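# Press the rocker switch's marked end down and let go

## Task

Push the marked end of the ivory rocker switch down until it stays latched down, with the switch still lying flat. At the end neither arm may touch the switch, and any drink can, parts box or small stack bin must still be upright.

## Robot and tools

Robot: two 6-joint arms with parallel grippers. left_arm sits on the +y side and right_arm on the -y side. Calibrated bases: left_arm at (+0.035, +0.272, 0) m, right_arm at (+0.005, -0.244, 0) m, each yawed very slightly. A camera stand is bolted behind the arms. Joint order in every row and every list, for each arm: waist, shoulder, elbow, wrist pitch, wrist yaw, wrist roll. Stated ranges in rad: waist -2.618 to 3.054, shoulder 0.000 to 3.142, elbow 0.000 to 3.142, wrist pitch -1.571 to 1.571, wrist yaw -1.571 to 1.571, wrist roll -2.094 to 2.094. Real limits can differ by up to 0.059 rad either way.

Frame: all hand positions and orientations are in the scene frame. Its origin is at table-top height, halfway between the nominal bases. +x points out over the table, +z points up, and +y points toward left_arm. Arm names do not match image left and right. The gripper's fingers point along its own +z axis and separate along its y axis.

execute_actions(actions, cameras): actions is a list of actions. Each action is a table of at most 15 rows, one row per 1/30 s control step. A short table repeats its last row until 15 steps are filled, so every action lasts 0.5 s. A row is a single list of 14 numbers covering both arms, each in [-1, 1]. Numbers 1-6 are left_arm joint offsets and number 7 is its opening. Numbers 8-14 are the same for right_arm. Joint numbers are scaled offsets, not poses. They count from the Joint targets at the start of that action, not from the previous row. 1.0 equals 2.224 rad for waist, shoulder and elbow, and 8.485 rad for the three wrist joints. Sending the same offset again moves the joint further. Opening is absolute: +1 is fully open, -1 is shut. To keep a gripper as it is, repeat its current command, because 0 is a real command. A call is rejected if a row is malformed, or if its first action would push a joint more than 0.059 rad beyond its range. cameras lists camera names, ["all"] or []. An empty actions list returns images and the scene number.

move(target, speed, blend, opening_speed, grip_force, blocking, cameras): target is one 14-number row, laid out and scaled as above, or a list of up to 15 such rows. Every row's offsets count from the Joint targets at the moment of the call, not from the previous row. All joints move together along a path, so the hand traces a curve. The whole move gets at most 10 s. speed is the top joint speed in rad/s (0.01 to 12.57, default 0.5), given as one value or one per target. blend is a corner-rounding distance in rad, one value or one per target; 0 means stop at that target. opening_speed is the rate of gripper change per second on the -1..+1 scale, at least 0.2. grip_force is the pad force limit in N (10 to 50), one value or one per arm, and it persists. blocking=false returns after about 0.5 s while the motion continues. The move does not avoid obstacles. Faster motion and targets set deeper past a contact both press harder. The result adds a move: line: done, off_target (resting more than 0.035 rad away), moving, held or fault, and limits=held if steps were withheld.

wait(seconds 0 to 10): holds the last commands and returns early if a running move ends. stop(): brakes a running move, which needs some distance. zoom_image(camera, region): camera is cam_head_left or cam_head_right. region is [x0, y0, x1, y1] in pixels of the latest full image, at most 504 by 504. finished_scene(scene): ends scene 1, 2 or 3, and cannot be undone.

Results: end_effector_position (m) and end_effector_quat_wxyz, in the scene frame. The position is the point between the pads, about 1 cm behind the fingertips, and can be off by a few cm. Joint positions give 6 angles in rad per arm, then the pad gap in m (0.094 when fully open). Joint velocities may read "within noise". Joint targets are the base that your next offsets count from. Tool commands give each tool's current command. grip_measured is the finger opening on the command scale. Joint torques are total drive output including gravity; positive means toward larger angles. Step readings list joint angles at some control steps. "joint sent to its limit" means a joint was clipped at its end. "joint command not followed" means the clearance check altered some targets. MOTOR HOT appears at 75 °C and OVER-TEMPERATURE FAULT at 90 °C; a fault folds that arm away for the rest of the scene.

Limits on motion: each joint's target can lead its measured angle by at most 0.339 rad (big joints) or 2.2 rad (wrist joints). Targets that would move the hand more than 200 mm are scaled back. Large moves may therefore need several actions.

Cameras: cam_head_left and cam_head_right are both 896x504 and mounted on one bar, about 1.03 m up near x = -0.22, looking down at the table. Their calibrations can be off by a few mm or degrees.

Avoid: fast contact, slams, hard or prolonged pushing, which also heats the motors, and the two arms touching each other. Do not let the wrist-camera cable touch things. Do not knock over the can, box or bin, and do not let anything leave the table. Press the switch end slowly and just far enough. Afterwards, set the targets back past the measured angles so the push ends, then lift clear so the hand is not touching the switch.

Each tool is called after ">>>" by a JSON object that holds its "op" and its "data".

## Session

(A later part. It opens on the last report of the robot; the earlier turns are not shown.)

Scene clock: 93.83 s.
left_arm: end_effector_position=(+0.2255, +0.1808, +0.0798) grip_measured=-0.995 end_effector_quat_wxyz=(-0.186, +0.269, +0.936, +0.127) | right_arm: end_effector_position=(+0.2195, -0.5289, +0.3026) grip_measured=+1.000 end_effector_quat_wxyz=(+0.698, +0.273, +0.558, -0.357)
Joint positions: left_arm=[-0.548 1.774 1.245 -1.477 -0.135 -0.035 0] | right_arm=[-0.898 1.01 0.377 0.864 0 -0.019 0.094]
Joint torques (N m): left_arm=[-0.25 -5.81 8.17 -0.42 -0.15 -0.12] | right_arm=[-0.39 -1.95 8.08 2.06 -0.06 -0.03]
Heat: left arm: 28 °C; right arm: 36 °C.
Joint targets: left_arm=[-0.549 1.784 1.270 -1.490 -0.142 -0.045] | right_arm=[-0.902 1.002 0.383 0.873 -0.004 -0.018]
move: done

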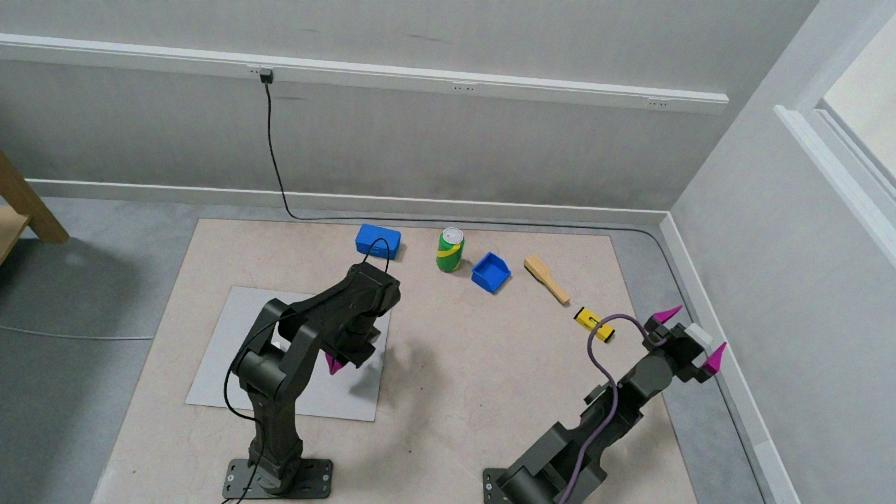

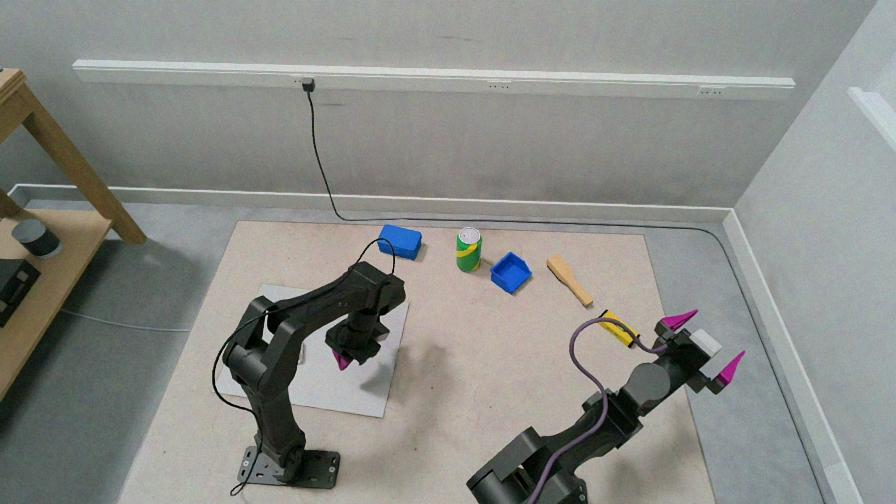

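>>> {"op": "move", "data": {"target": [0, 0.0219, -0.0569, 0.02067, 0, 0, -1, 0, 0, 0, 0, 0, 0, 1], "speed": 0.3, "cameras": ["all"]}}

>>> {"op": "zoom_image", "data": {"camera": "cam_head_left", "region": [310, 330, 390, 394]}}

>>> {"op": "zoom_image", "data": {"camera": "cam_head_right", "region": [320, 330, 400, 394]}}

Scene clock: 106.77 s.
left_arm: end_effector_position=(+0.2267, +0.1801, +0.0433) grip_measured=-0.995 end_effector_quat_wxyz=(-0.181, +0.269, +0.938, +0.125) | right_arm: end_effector_position=(+0.2195, -0.5289, +0.3026) grip_measured=+1.000 end_effector_quat_wxyz=(+0.698, +0.273, +0.558, -0.357)
Joint positions: left_arm=[-0.548 1.816 1.148 -1.326 -0.135 -0.035 0] | right_arm=[-0.898 1.01 0.377 0.864 0 -0.019 0.094]
Joint torques (N m): left_arm=[-0.16 -5.48 5.05 -0.13 -0.14 -0.11] | right_arm=[-0.4 -1.96 8.09 2.06 -0.06 -0.02]
Heat: left arm: 27 °C; right arm: 36 °C.
Joint targets: left_arm=[-0.549 1.833 1.144 -1.314 -0.142 -0.045] | right_arm=[-0.902 1.002 0.383 0.873 -0.004 -0.018]
move: done

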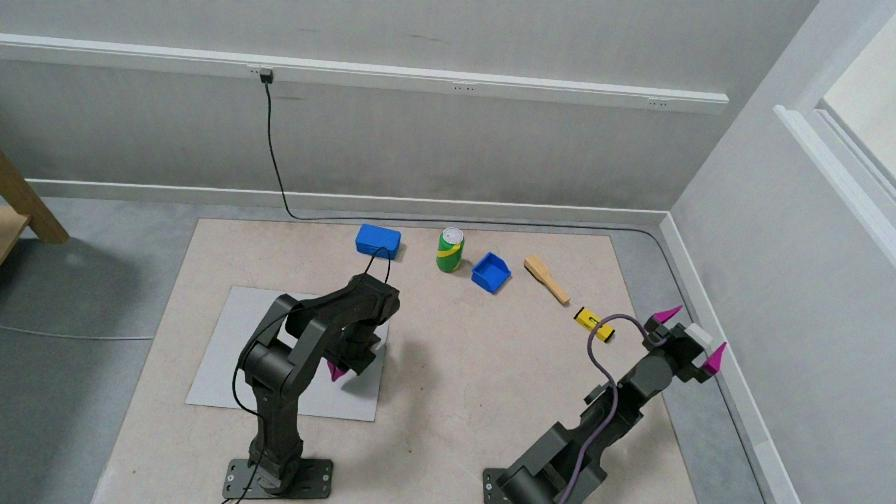

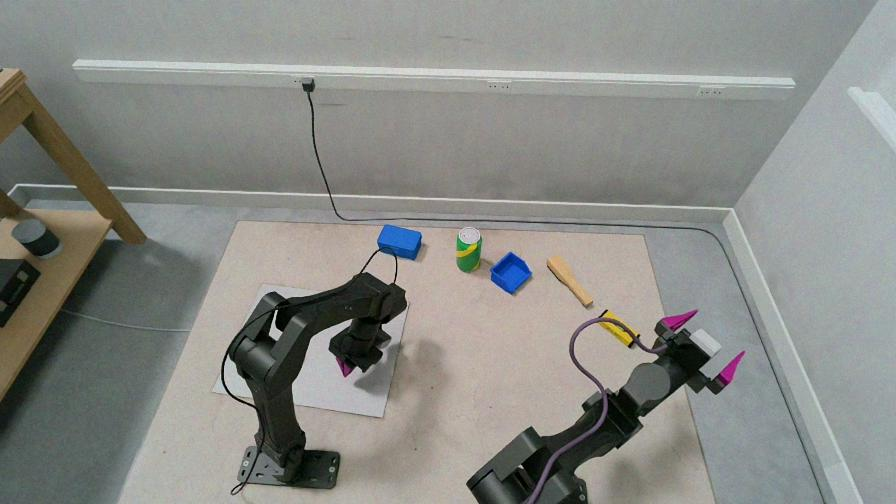

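Scaled by 6.300 from the camera's 896x504 image, which has a finer 1280x720 frame.

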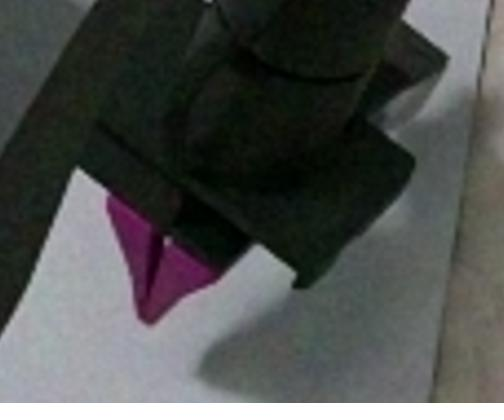

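Scaled by 6.300 from the camera's 896x504 image, which has a finer 1280x720 frame.

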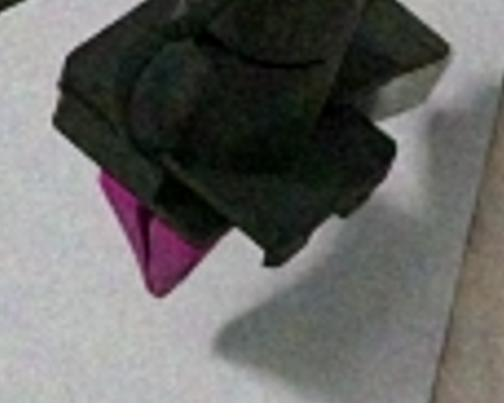

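>>> {"op": "move", "data": {"target": [0, 0.0144, -0.0208, 0.00922, 0, 0, -1, 0, 0, 0, 0, 0, 0, 1], "speed": 0.1}}

>>> {"op": "move", "data": {"target": [0, 0.0036, -0.0052, 0.0023, 0, 0, -1, 0, 0, 0, 0, 0, 0, 1], "speed": 0.1}}

>>> {"op": "move", "data": {"target": [0, 0.0036, -0.0052, 0.0023, 0, 0, -1, 0, 0, 0, 0, 0, 0, 1], "speed": 0.1, "cameras": ["all"]}}

>>> {"op": "zoom_image", "data": {"camera": "cam_head_left", "region": [310, 340, 380, 396]}}

>>> {"op": "zoom_image", "data": {"camera": "cam_head_right", "region": [320, 340, 390, 396]}}

Scene clock: 111.87 s.
left_arm: end_effector_position=(+0.2266, +0.1801, +0.0241) grip_measured=-0.995 end_effector_quat_wxyz=(-0.179, +0.269, +0.938, +0.125) | right_arm: end_effector_position=(+0.2195, -0.5289, +0.3026) grip_measured=+1.000 end_effector_quat_wxyz=(+0.698, +0.273, +0.558, -0.357)
Joint positions: left_arm=[-0.548 1.846 1.103 -1.248 -0.135 -0.035 0] | right_arm=[-0.898 1.01 0.377 0.864 0 -0.019 0.094]
Joint torques (N m): left_arm=[-0.18 -5.46 4.75 -0.14 -0.13 -0.11] | right_arm=[-0.39 -1.95 8.09 2.06 -0.06 -0.03]
Heat: left arm: 27 °C; right arm: 37 °C.
Joint targets: left_arm=[-0.549 1.864 1.098 -1.236 -0.142 -0.045] | right_arm=[-0.902 1.002 0.383 0.873 -0.004 -0.018]
move: done

Scene clock: 112.70 s.
left_arm: end_effector_position=(+0.2263, +0.1803, +0.0192) grip_measured=-0.995 end_effector_quat_wxyz=(-0.179, +0.269, +0.938, +0.125) | right_arm: end_effector_position=(+0.2195, -0.5289, +0.3026) grip_measured=+1.000 end_effector_quat_wxyz=(+0.698, +0.273, +0.558, -0.357)
Joint positions: left_arm=[-0.548 1.854 1.092 -1.229 -0.135 -0.035 0] | right_arm=[-0.898 1.01 0.377 0.864 0 -0.019 0.094]
Joint torques (N m): left_arm=[-0.05 -5.41 4.78 -0.18 -0.14 -0.11] | right_arm=[-0.39 -1.96 8.09 2.06 -0.06 -0.02]
Heat: left arm: 27 °C; right arm: 37 °C.
Joint targets: left_arm=[-0.549 1.873 1.086 -1.216 -0.142 -0.045] | right_arm=[-0.902 1.002 0.383 0.873 -0.004 -0.018]
move: done

Scene clock: 113.53 s.
left_arm: end_effector_position=(+0.2259, +0.1805, +0.0144) grip_measured=-0.995 end_effector_quat_wxyz=(-0.179, +0.269, +0.938, +0.125) | right_arm: end_effector_position=(+0.2195, -0.5289, +0.3026) grip_measured=+1.000 end_effector_quat_wxyz=(+0.698, +0.273, +0.558, -0.357)
Joint positions: left_arm=[-0.548 1.861 1.08 -1.209 -0.135 -0.035 0] | right_arm=[-0.898 1.01 0.377 0.864 0 -0.019 0.094]
Joint torques (N m): left_arm=[-0.09 -5.42 4.6 -0.19 -0.13 -0.14] | right_arm=[-0.39 -1.95 8.09 2.06 -0.06 -0.02]
Heat: left arm: 27 °C; right arm: 37 °C.
Joint targets: left_arm=[-0.549 1.880 1.075 -1.197 -0.142 -0.045] | right_arm=[-0.902 1.002 0.383 0.873 -0.004 -0.018]
move: done

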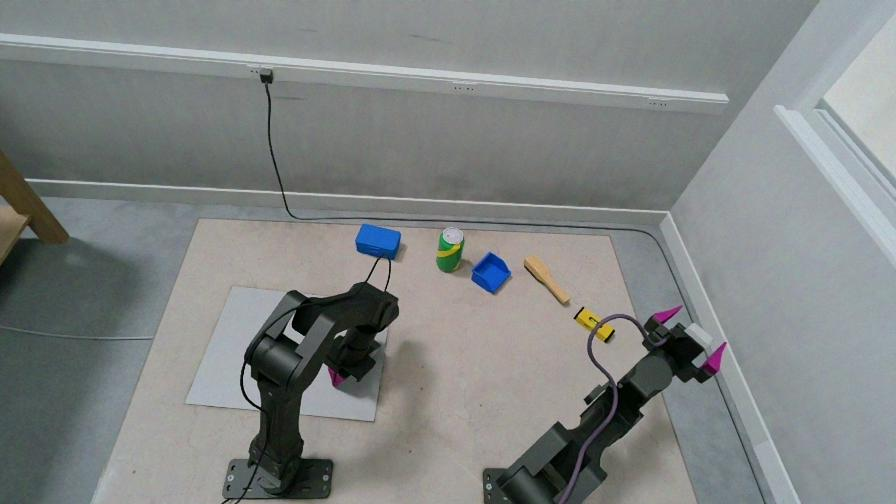

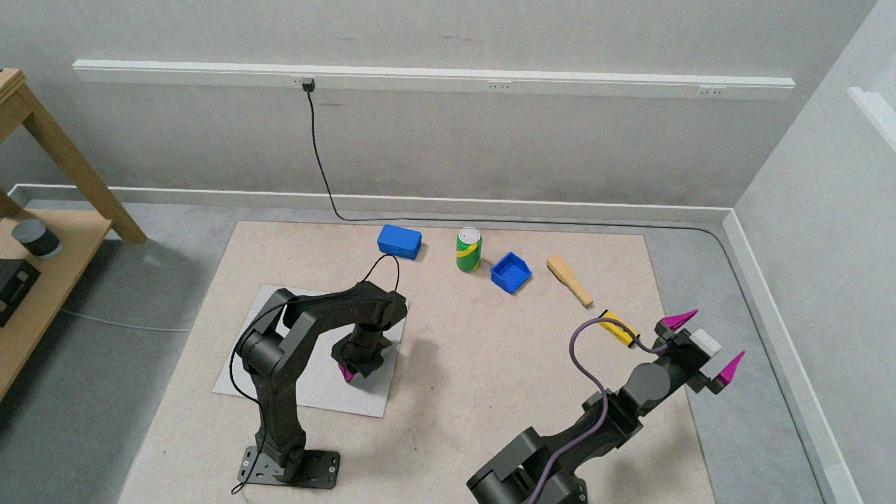

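Scaled by 7.200 from the camera's 896x504 image, which has a finer 1280x720 frame.

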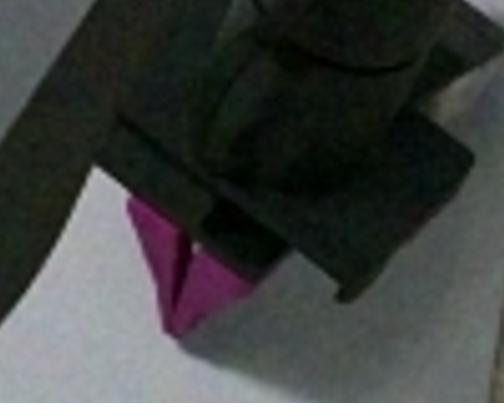

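Scaled by 7.200 from the camera's 896x504 image, which has a finer 1280x720 frame.

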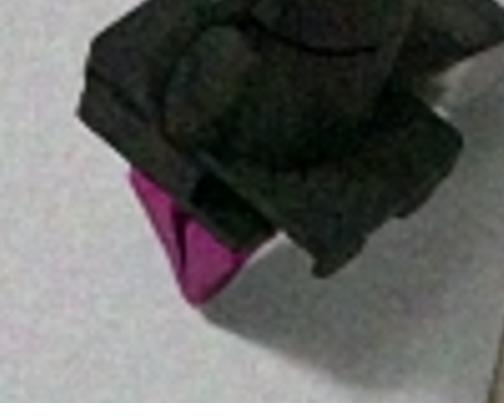

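>>> {"op": "zoom_image", "data": {"camera": "cam_head_left", "region": [210, 430, 350, 504]}}

>>> {"op": "zoom_image", "data": {"camera": "cam_head_right", "region": [220, 430, 360, 504]}}

>>> {"op": "zoom_image", "data": {"camera": "cam_head_left", "region": [470, 430, 610, 504]}}

>>> {"op": "zoom_image", "data": {"camera": "cam_head_right", "region": [470, 430, 610, 504]}}

Scaled by 3.600 from the camera's 896x504 image, which has a finer 1280x720 frame.

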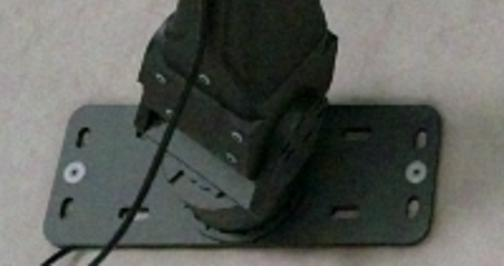

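Scaled by 3.600 from the camera's 896x504 image, which has a finer 1280x720 frame.

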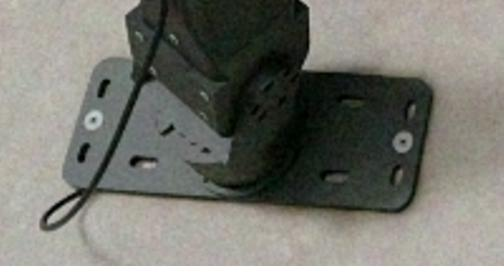

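Scaled by 3.600 from the camera's 896x504 image, which has a finer 1280x720 frame.

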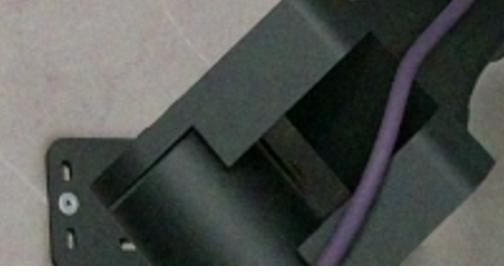

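Scaled by 3.600 from the camera's 896x504 image, which has a finer 1280x720 frame.

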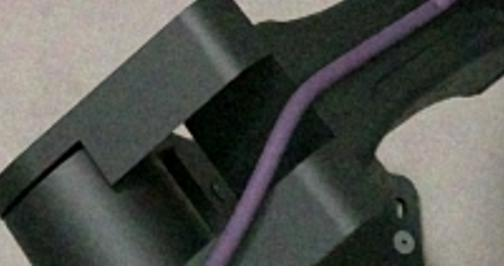

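>>> {"op": "move", "data": {"target": [[0, -0.0432, 0.0877, -0.0345, 0, 0, -1, 0, 0, 0, 0, 0, 0, 1], [0.3858, -0.1452, -0.0067, 0.0145, 0.01674, 0.0053, -1, 0, 0, 0, 0, 0, 0, 1]], "speed": 0.7, "blend": 0.03, "cameras": ["all"]}}

>>> {"op": "zoom_image", "data": {"camera": "cam_head_left", "region": [240, 330, 300, 378]}}

>>> {"op": "zoom_image", "data": {"camera": "cam_head_right", "region": [250, 325, 310, 373]}}

Scene clock: 130.40 s.
left_arm: end_effector_position=(+0.2799, +0.3477, +0.0614) grip_measured=-0.995 end_effector_quat_wxyz=(-0.022, -0.149, +0.989, +0.002) | right_arm: end_effector_position=(+0.2195, -0.5289, +0.3026) grip_measured=+1.000 end_effector_quat_wxyz=(+0.698, +0.273, +0.558, -0.357)
Joint positions: left_arm=[0.306 1.592 1.067 -1.089 -0.011 -0.011 0] | right_arm=[-0.898 1.01 0.377 0.864 0 -0.019 0.094]
Joint torques (N m): left_arm=[0.06 -8.49 5.85 0.6 0.13 0.05] | right_arm=[-0.4 -1.95 8.09 2.07 -0.06 -0.02]
Heat: left arm: 27 °C; right arm: 37 °C.
Joint targets: left_arm=[0.308 1.558 1.060 -1.074 0.000 0.000] | right_arm=[-0.902 1.002 0.383 0.873 -0.004 -0.018]
move: done

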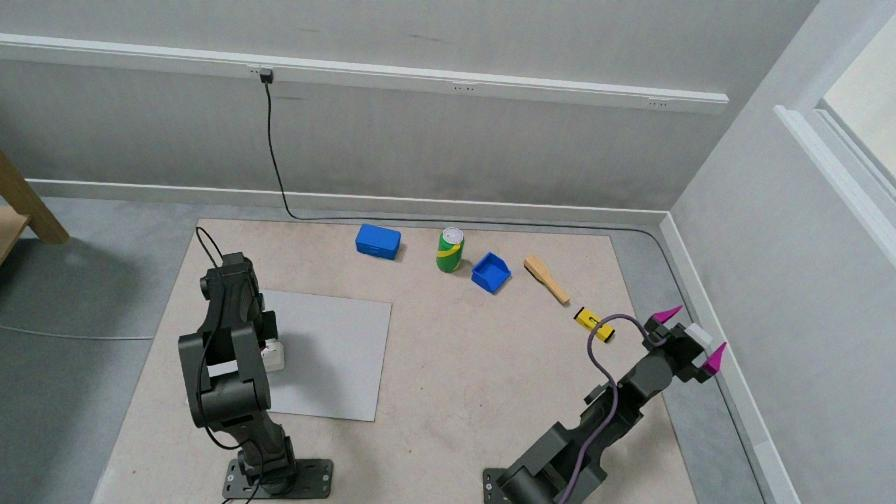

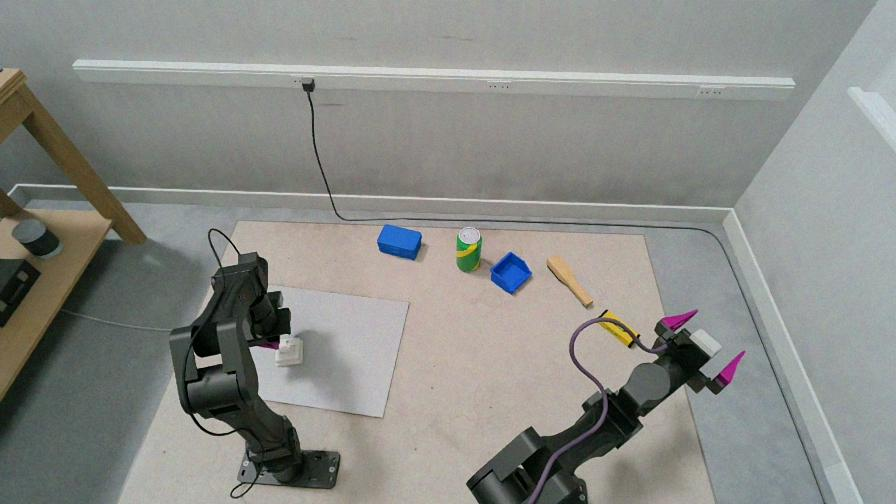

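Scaled by 8.400 from the camera's 896x504 image, which has a finer 1280x720 frame.

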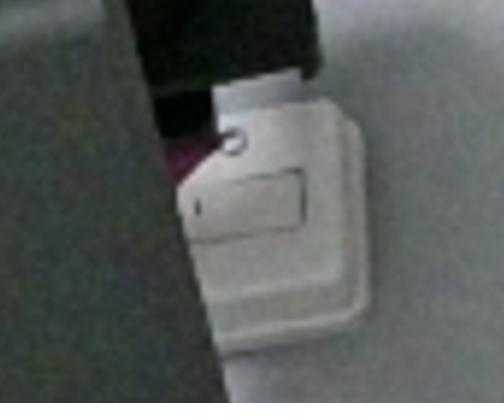

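Scaled by 8.400 from the camera's 896x504 image, which has a finer 1280x720 frame.

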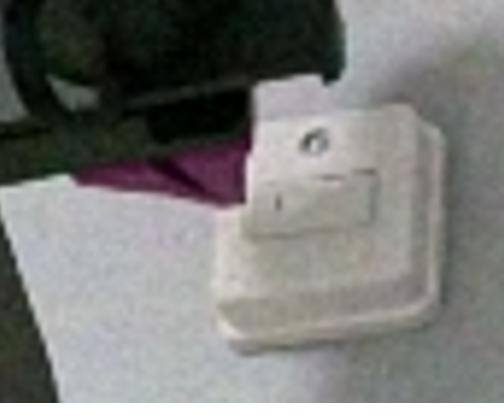

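>>> {"op": "move", "data": {"target": [-0.0072, 0.0243, -0.0265, 0.01214, 0, 0, -1, 0, 0, 0, 0, 0, 0, 1], "speed": 0.15, "cameras": ["all"]}}

>>> {"op": "zoom_image", "data": {"camera": "cam_head_right", "region": [250, 325, 310, 373]}}

Scene clock: 137.67 s.
left_arm: end_effector_position=(+0.2863, +0.3476, +0.0468) grip_measured=-0.995 end_effector_quat_wxyz=(-0.001, -0.145, +0.989, +0.005) | right_arm: end_effector_position=(+0.2195, -0.5289, +0.3026) grip_measured=+1.000 end_effector_quat_wxyz=(+0.698, +0.273, +0.558, -0.357)
Joint positions: left_arm=[0.299 1.592 1.007 -0.986 -0.01 -0.011 0] | right_arm=[-0.898 1.01 0.377 0.864 0 -0.019 0.094]
Joint torques (N m): left_arm=[-0.72 -4.1 5.91 0.65 0.14 0.06] | right_arm=[-0.39 -1.95 8.09 2.06 -0.06 -0.02]
Heat: left arm: 27 °C; right arm: 37 °C.
Joint targets: left_arm=[0.293 1.612 1.000 -0.971 0.000 0.000] | right_arm=[-0.902 1.002 0.383 0.873 -0.004 -0.018]
move: done

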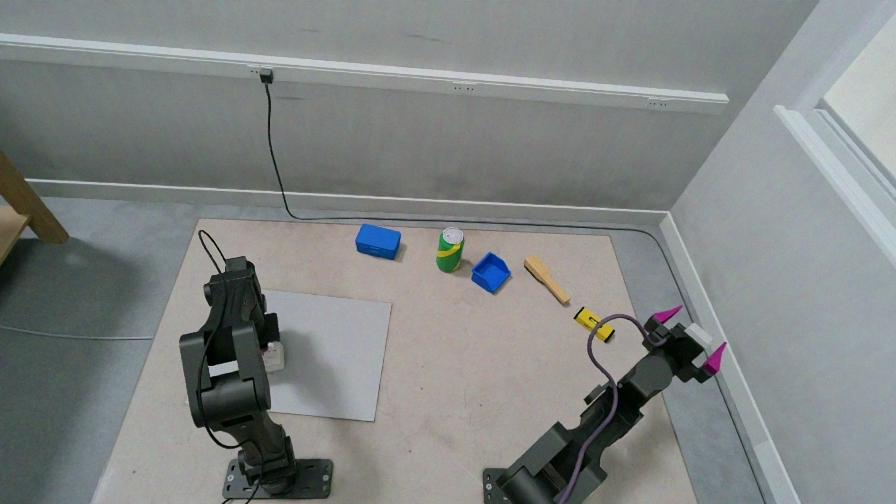

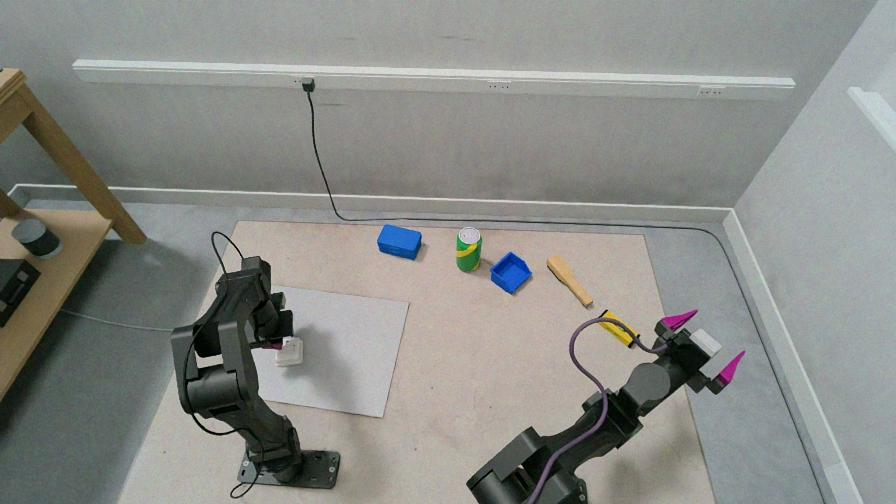

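Scaled by 8.400 from the camera's 896x504 image, which has a finer 1280x720 frame.

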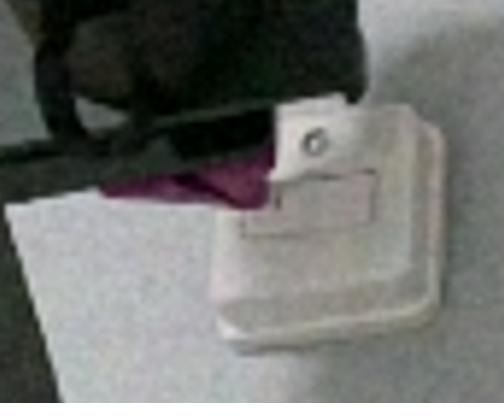

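>>> {"op": "move", "data": {"target": [-0.0018, 0.0058, -0.0058, 0.0025, 0, 0, -1, 0, 0, 0, 0, 0, 0, 1], "speed": 0.1}}

>>> {"op": "move", "data": {"target": [0, 0.0036, -0.0062, 0.0025, 0, 0, -1, 0, 0, 0, 0, 0, 0, 1], "speed": 0.1, "cameras": ["all"]}}

>>> {"op": "zoom_image", "data": {"camera": "cam_head_right", "region": [250, 325, 310, 373]}}

Scene clock: 173.63 s.
left_arm: end_effector_position=(+0.2863, +0.3468, +0.0428) grip_measured=-0.995 end_effector_quat_wxyz=(-0.004, -0.144, +0.990, +0.005) | right_arm: end_effector_position=(+0.2195, -0.5289, +0.3026) grip_measured=+1.000 end_effector_quat_wxyz=(+0.698, +0.273, +0.558, -0.357)
Joint positions: left_arm=[0.296 1.602 1.001 -0.976 -0.01 -0.011 0] | right_arm=[-0.898 1.01 0.377 0.864 0 -0.019 0.094]
Joint torques (N m): left_arm=[-0.7 -3.89 5.18 0.78 0.14 0.07] | right_arm=[-0.36 -1.96 8.09 2.06 -0.06 -0.02]
Heat: left arm: 28 °C; right arm: 38 °C.
Joint targets: left_arm=[0.289 1.625 0.988 -0.950 0.000 0.000] | right_arm=[-0.902 1.002 0.383 0.873 -0.004 -0.018]
move: done

Scene clock: 174.43 s.
left_arm: end_effector_position=(+0.2863, +0.3473, +0.0367) grip_measured=-0.995 end_effector_quat_wxyz=(-0.004, -0.144, +0.990, +0.006) | right_arm: end_effector_position=(+0.2195, -0.5289, +0.3026) grip_measured=+1.000 end_effector_quat_wxyz=(+0.698, +0.273, +0.558, -0.357)
Joint positions: left_arm=[0.296 1.612 0.985 -0.951 -0.013 -0.01 0] | right_arm=[-0.898 1.01 0.377 0.864 0 -0.019 0.094]
Joint torques (N m): left_arm=[-0.75 -4.04 5.27 0.75 0.16 0.08] | right_arm=[-0.39 -1.94 8.09 2.06 -0.07 -0.02]
Heat: left arm: 28 °C; right arm: 38 °C.
Joint targets: left_arm=[0.289 1.633 0.974 -0.928 0.000 0.000] | right_arm=[-0.902 1.002 0.383 0.873 -0.004 -0.018]
move: done

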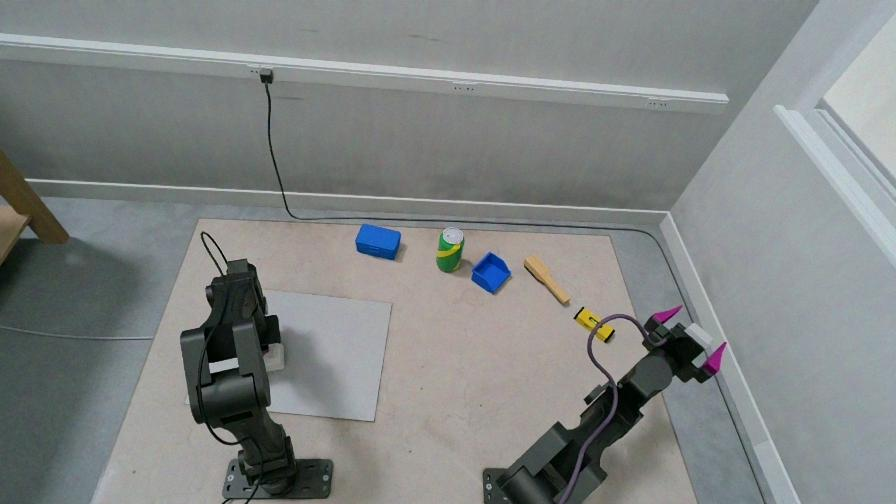

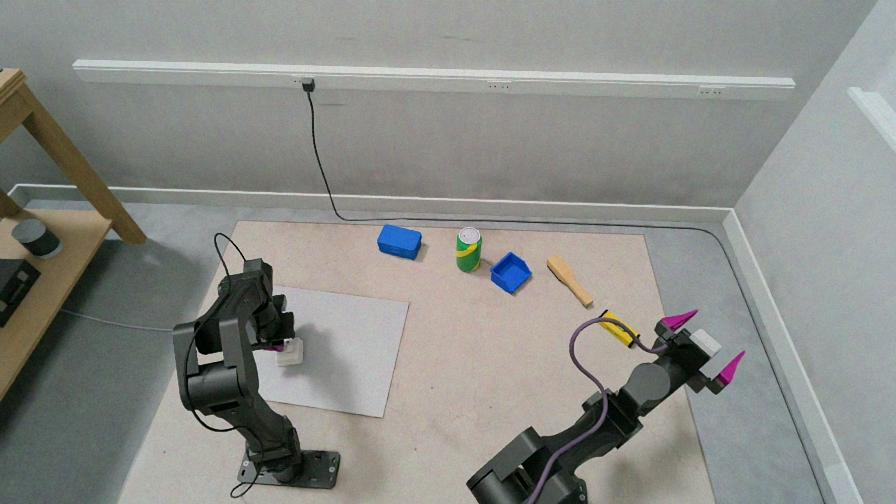

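Scaled by 8.400 from the camera's 896x504 image, which has a finer 1280x720 frame.

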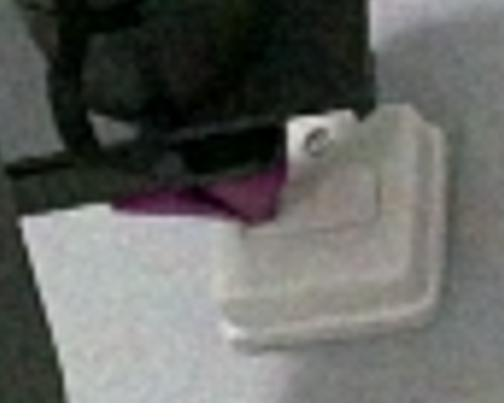

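>>> {"op": "move", "data": {"target": [0, 0.003, -0.005, 0.002, 0, 0, -1, 0, 0, 0, 0, 0, 0, 1], "speed": 0.1}}

>>> {"op": "move", "data": {"target": [0, 0.003, -0.005, 0.002, 0, 0, -1, 0, 0, 0, 0, 0, 0, 1], "speed": 0.1, "cameras": ["all"]}}

>>> {"op": "zoom_image", "data": {"camera": "cam_head_right", "region": [250, 325, 310, 373]}}

Scene clock: 176.67 s.
left_arm: end_effector_position=(+0.2865, +0.3474, +0.0367) grip_measured=-0.995 end_effector_quat_wxyz=(-0.004, -0.144, +0.990, +0.006) | right_arm: end_effector_position=(+0.2195, -0.5289, +0.3026) grip_measured=+1.000 end_effector_quat_wxyz=(+0.698, +0.273, +0.558, -0.357)
Joint positions: left_arm=[0.296 1.612 0.985 -0.95 -0.013 -0.01 0] | right_arm=[-0.898 1.01 0.377 0.864 0 -0.019 0.094]
Joint torques (N m): left_arm=[-0.72 -3.43 4.25 0.92 0.17 0.1] | right_arm=[-0.39 -1.95 8.09 2.06 -0.07 -0.03]
Heat: left arm: 28 °C; right arm: 38 °C.
Joint targets: left_arm=[0.289 1.639 0.963 -0.911 0.000 0.000] | right_arm=[-0.902 1.002 0.383 0.873 -0.004 -0.018]
move: off_target (left_arm); left_arm: the wrist pitch is farthest, 0.039 rad from its target

Scene clock: 177.37 s.
left_arm: end_effector_position=(+0.2864, +0.3473, +0.0362) grip_measured=-0.995 end_effector_quat_wxyz=(-0.004, -0.144, +0.990, +0.006) | right_arm: end_effector_position=(+0.2195, -0.5289, +0.3026) grip_measured=+1.000 end_effector_quat_wxyz=(+0.698, +0.273, +0.558, -0.357)
Joint positions: left_arm=[0.296 1.612 0.983 -0.947 -0.013 -0.01 0] | right_arm=[-0.898 1.01 0.377 0.864 0 -0.019 0.094]
Joint torques (N m): left_arm=[-0.73 -2.96 3.52 1.05 0.17 0.09] | right_arm=[-0.39 -1.95 8.08 2.06 -0.07 -0.02]
Heat: left arm: 28 °C; right arm: 38 °C.
Joint targets: left_arm=[0.289 1.646 0.952 -0.894 0.000 0.000] | right_arm=[-0.902 1.002 0.383 0.873 -0.004 -0.018]
move: off_target (left_arm); left_arm: the wrist pitch is farthest, 0.053 rad from its target

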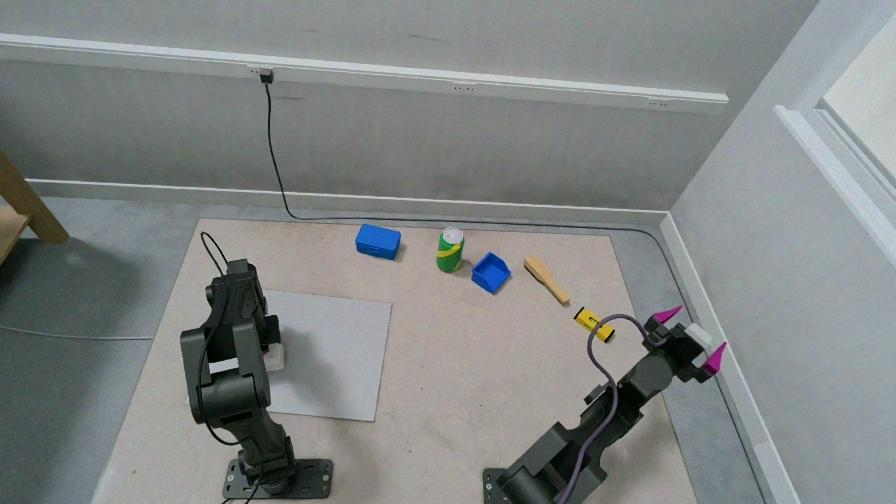

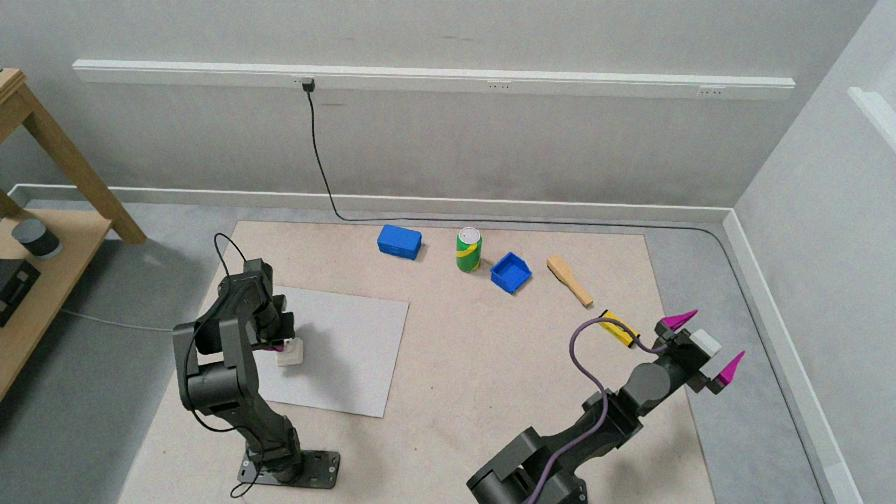

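Scaled by 8.400 from the camera's 896x504 image, which has a finer 1280x720 frame.

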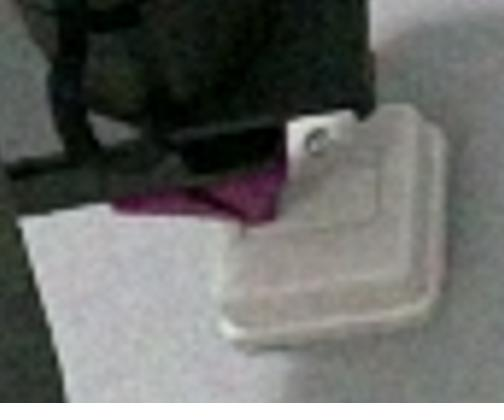

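>>> {"op": "move", "data": {"target": [[0, -0.02, 0.05, -0.015, 0, 0, -1, 0, 0, 0, 0, 0, 0, 1],[0.2, -0.05, 0.07, -0.02, 0, 0, -1, 0, 0, 0, 0, 0, 0, 1]], "speed": 0.3, "blend": 0.02, "cameras": ["all"]}}

>>> {"op": "zoom_image", "data": {"camera": "cam_head_left", "region": [235, 330, 305, 385]}}

>>> {"op": "zoom_image", "data": {"camera": "cam_head_right", "region": [255, 325, 325, 380]}}

Scene clock: 181.33 s.
left_arm: end_effector_position=(+0.2382, +0.4506, +0.0703) grip_measured=-0.995 end_effector_quat_wxyz=(+0.012, -0.353, +0.935, +0.008) | right_arm: end_effector_position=(+0.2195, -0.5289, +0.3026) grip_measured=+1.000 end_effector_quat_wxyz=(+0.698, +0.273, +0.558, -0.357)
Joint positions: left_arm=[0.73 1.569 1.081 -1.055 -0.007 -0.01 0] | right_arm=[-0.898 1.01 0.377 0.864 0 -0.019 0.094]
Joint torques (N m): left_arm=[0.24 -8.4 9.24 0.46 0.09 0.06] | right_arm=[-0.39 -1.96 8.09 2.06 -0.06 -0.02]
Heat: left arm: 28 °C; right arm: 38 °C.
Joint targets: left_arm=[0.734 1.535 1.107 -1.064 0.000 0.000] | right_arm=[-0.902 1.002 0.383 0.873 -0.004 -0.018]
move: done

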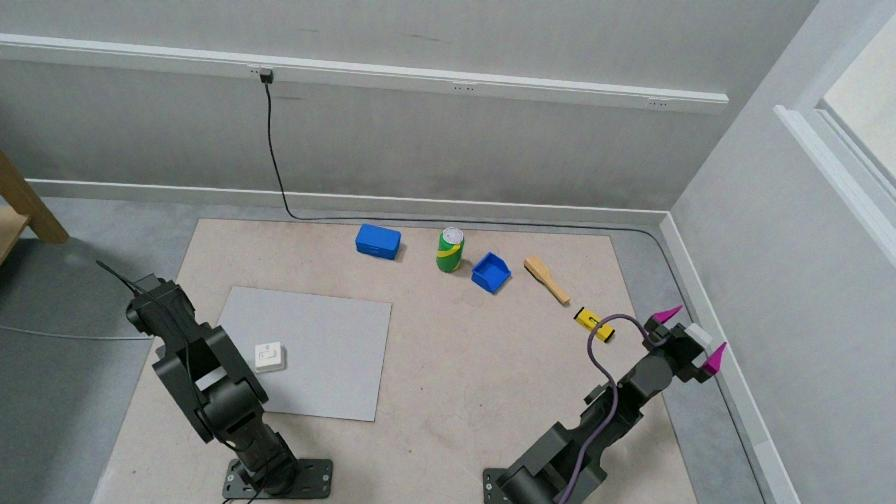

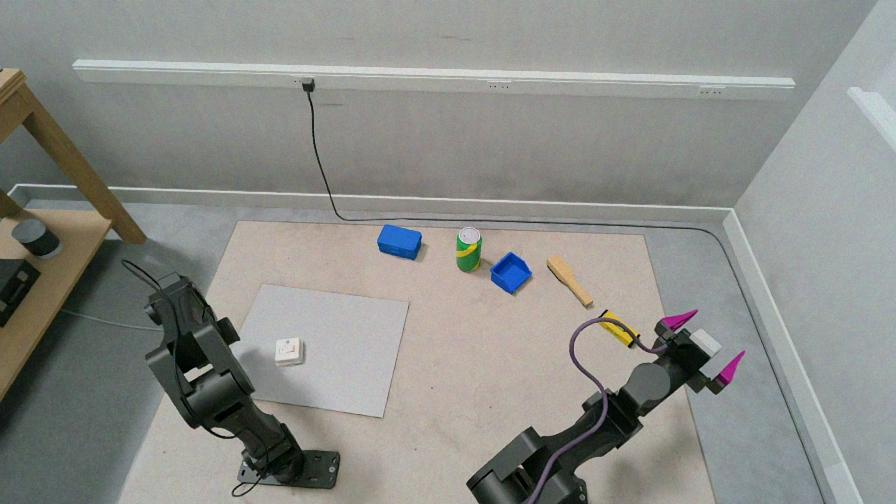

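Scaled by 7.200 from the camera's 896x504 image, which has a finer 1280x720 frame.

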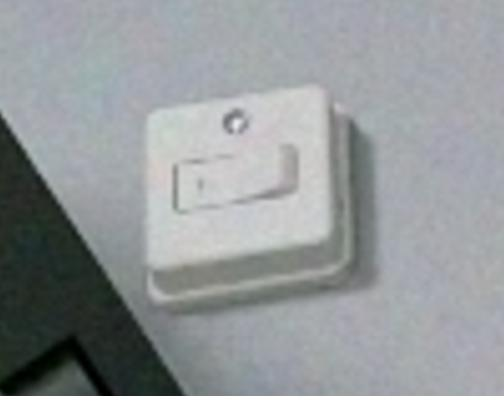

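Scaled by 7.200 from the camera's 896x504 image, which has a finer 1280x720 frame.

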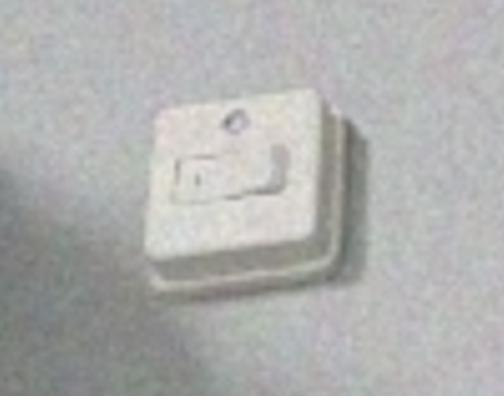

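>>> {"op": "move", "data": {"target": [0, 0, 0, 0, 0, 0, -1, 0.6529, 0.3516, 0.3988, -0.2785, 0.0005, 0.0021, -1], "speed": 0.8, "cameras": ["all"]}}

Scene clock: 189.43 s.
left_arm: end_effector_position=(+0.2381, +0.4506, +0.0703) grip_measured=-0.995 end_effector_quat_wxyz=(+0.011, -0.353, +0.935, +0.008) | right_arm: end_effector_position=(+0.1839, -0.1403, +0.0789) grip_measured=-0.996 end_effector_quat_wxyz=(-0.209, -0.255, +0.942, -0.055)
Joint positions: left_arm=[0.73 1.569 1.081 -1.056 -0.007 -0.01 0] | right_arm=[0.55 1.766 1.238 -1.479 0.001 -0.007 0]
Joint torques (N m): left_arm=[0.23 -8.32 9.17 0.51 0.1 0.06] | right_arm=[-0.02 -4.77 8.21 -0.64 -0.02 0.04]
Heat: left arm: 28 °C; right arm: 38 °C.
Joint targets: left_arm=[0.734 1.535 1.107 -1.064 0.000 0.000] | right_arm=[0.550 1.784 1.270 -1.490 0.000 -0.001]
move: done

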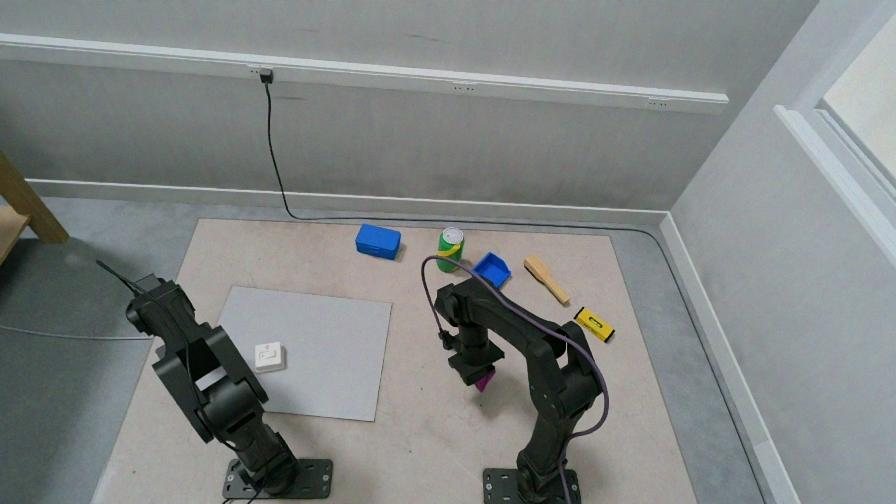

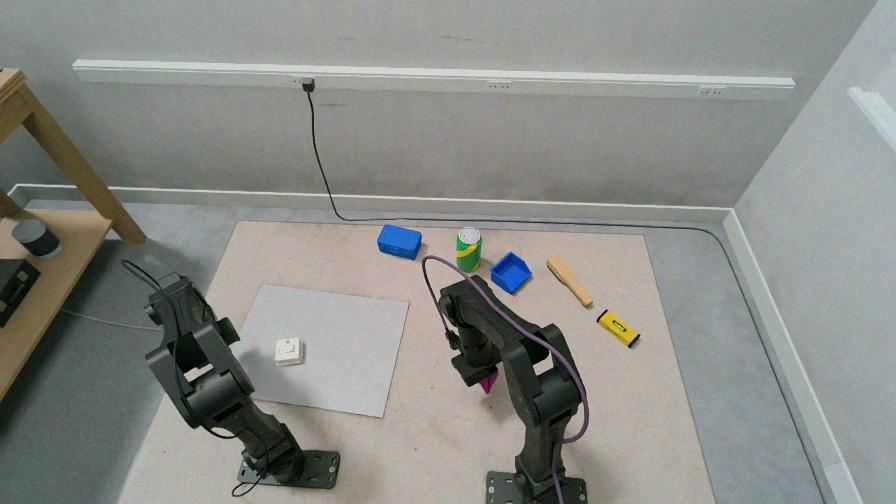

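>>> {"op": "move", "data": {"target": [0, 0, 0, 0, 0, 0, -1, 0, 0.0399, -0.0829, 0.0322, 0, 0, -1], "speed": 0.2, "cameras": ["all"]}}

>>> {"op": "zoom_image", "data": {"camera": "cam_head_left", "region": [450, 350, 520, 406]}}

>>> {"op": "zoom_image", "data": {"camera": "cam_head_right", "region": [460, 350, 530, 406]}}

>>> {"op": "zoom_image", "data": {"camera": "cam_head_left", "region": [470, 430, 610, 504]}}

>>> {"op": "zoom_image", "data": {"camera": "cam_head_right", "region": [470, 430, 610, 504]}}

Scene clock: 193.57 s.
left_arm: end_effector_position=(+0.2381, +0.4506, +0.0703) grip_measured=-0.995 end_effector_quat_wxyz=(+0.011, -0.353, +0.935, +0.008) | right_arm: end_effector_position=(+0.1891, -0.1373, +0.0184) grip_measured=-0.996 end_effector_quat_wxyz=(-0.198, -0.256, +0.945, -0.052)
Joint positions: left_arm=[0.73 1.569 1.081 -1.056 -0.007 -0.01 0] | right_arm=[0.55 1.856 1.101 -1.228 0.001 -0.007 0]
Joint torques (N m): left_arm=[0.25 -8.47 9.17 0.48 0.13 0.09] | right_arm=[-0.01 -5.19 3.81 -0.36 -0.02 0.04]
Heat: left arm: 28 °C; right arm: 37 °C.
Joint targets: left_arm=[0.734 1.535 1.107 -1.064 0.000 0.000] | right_arm=[0.550 1.873 1.086 -1.216 0.000 -0.001]
move: done

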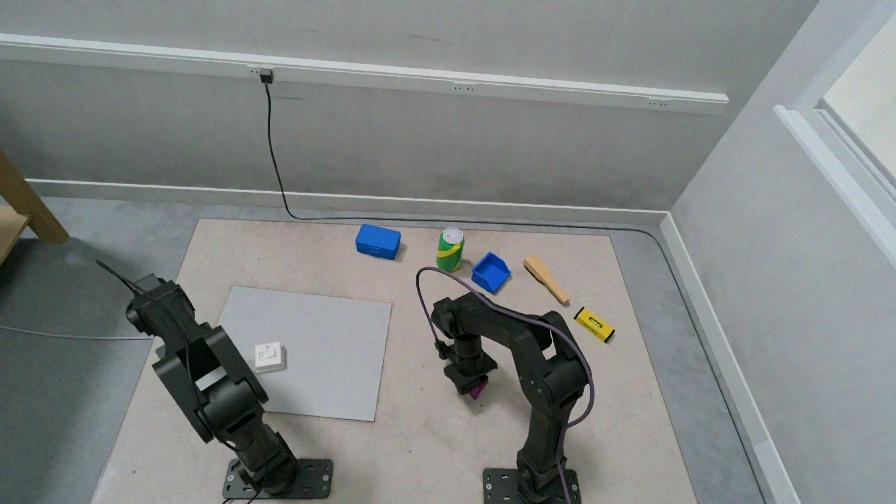

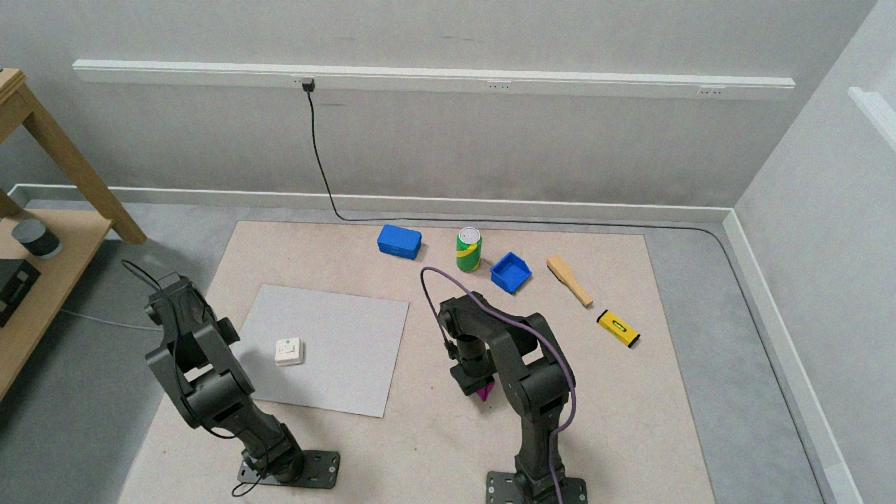

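Scaled by 7.200 from the camera's 896x504 image, which has a finer 1280x720 frame.

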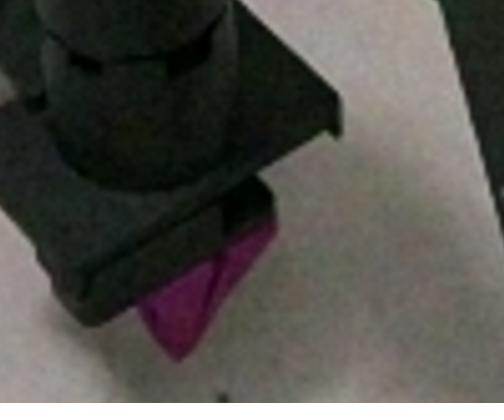

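Scaled by 7.200 from the camera's 896x504 image, which has a finer 1280x720 frame.

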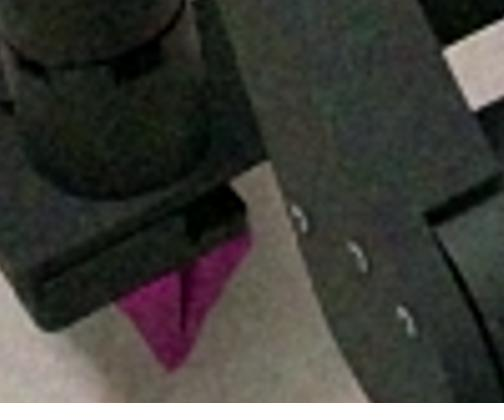

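Scaled by 3.600 from the camera's 896x504 image, which has a finer 1280x720 frame.

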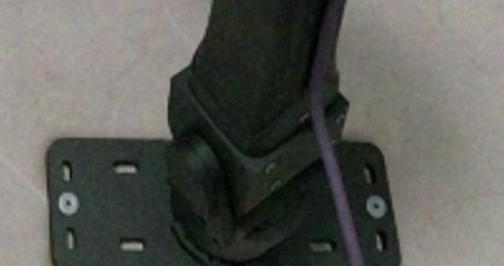

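Scaled by 3.600 from the camera's 896x504 image, which has a finer 1280x720 frame.

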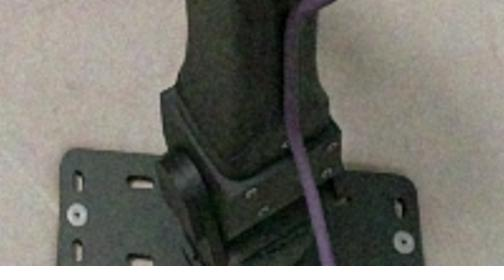

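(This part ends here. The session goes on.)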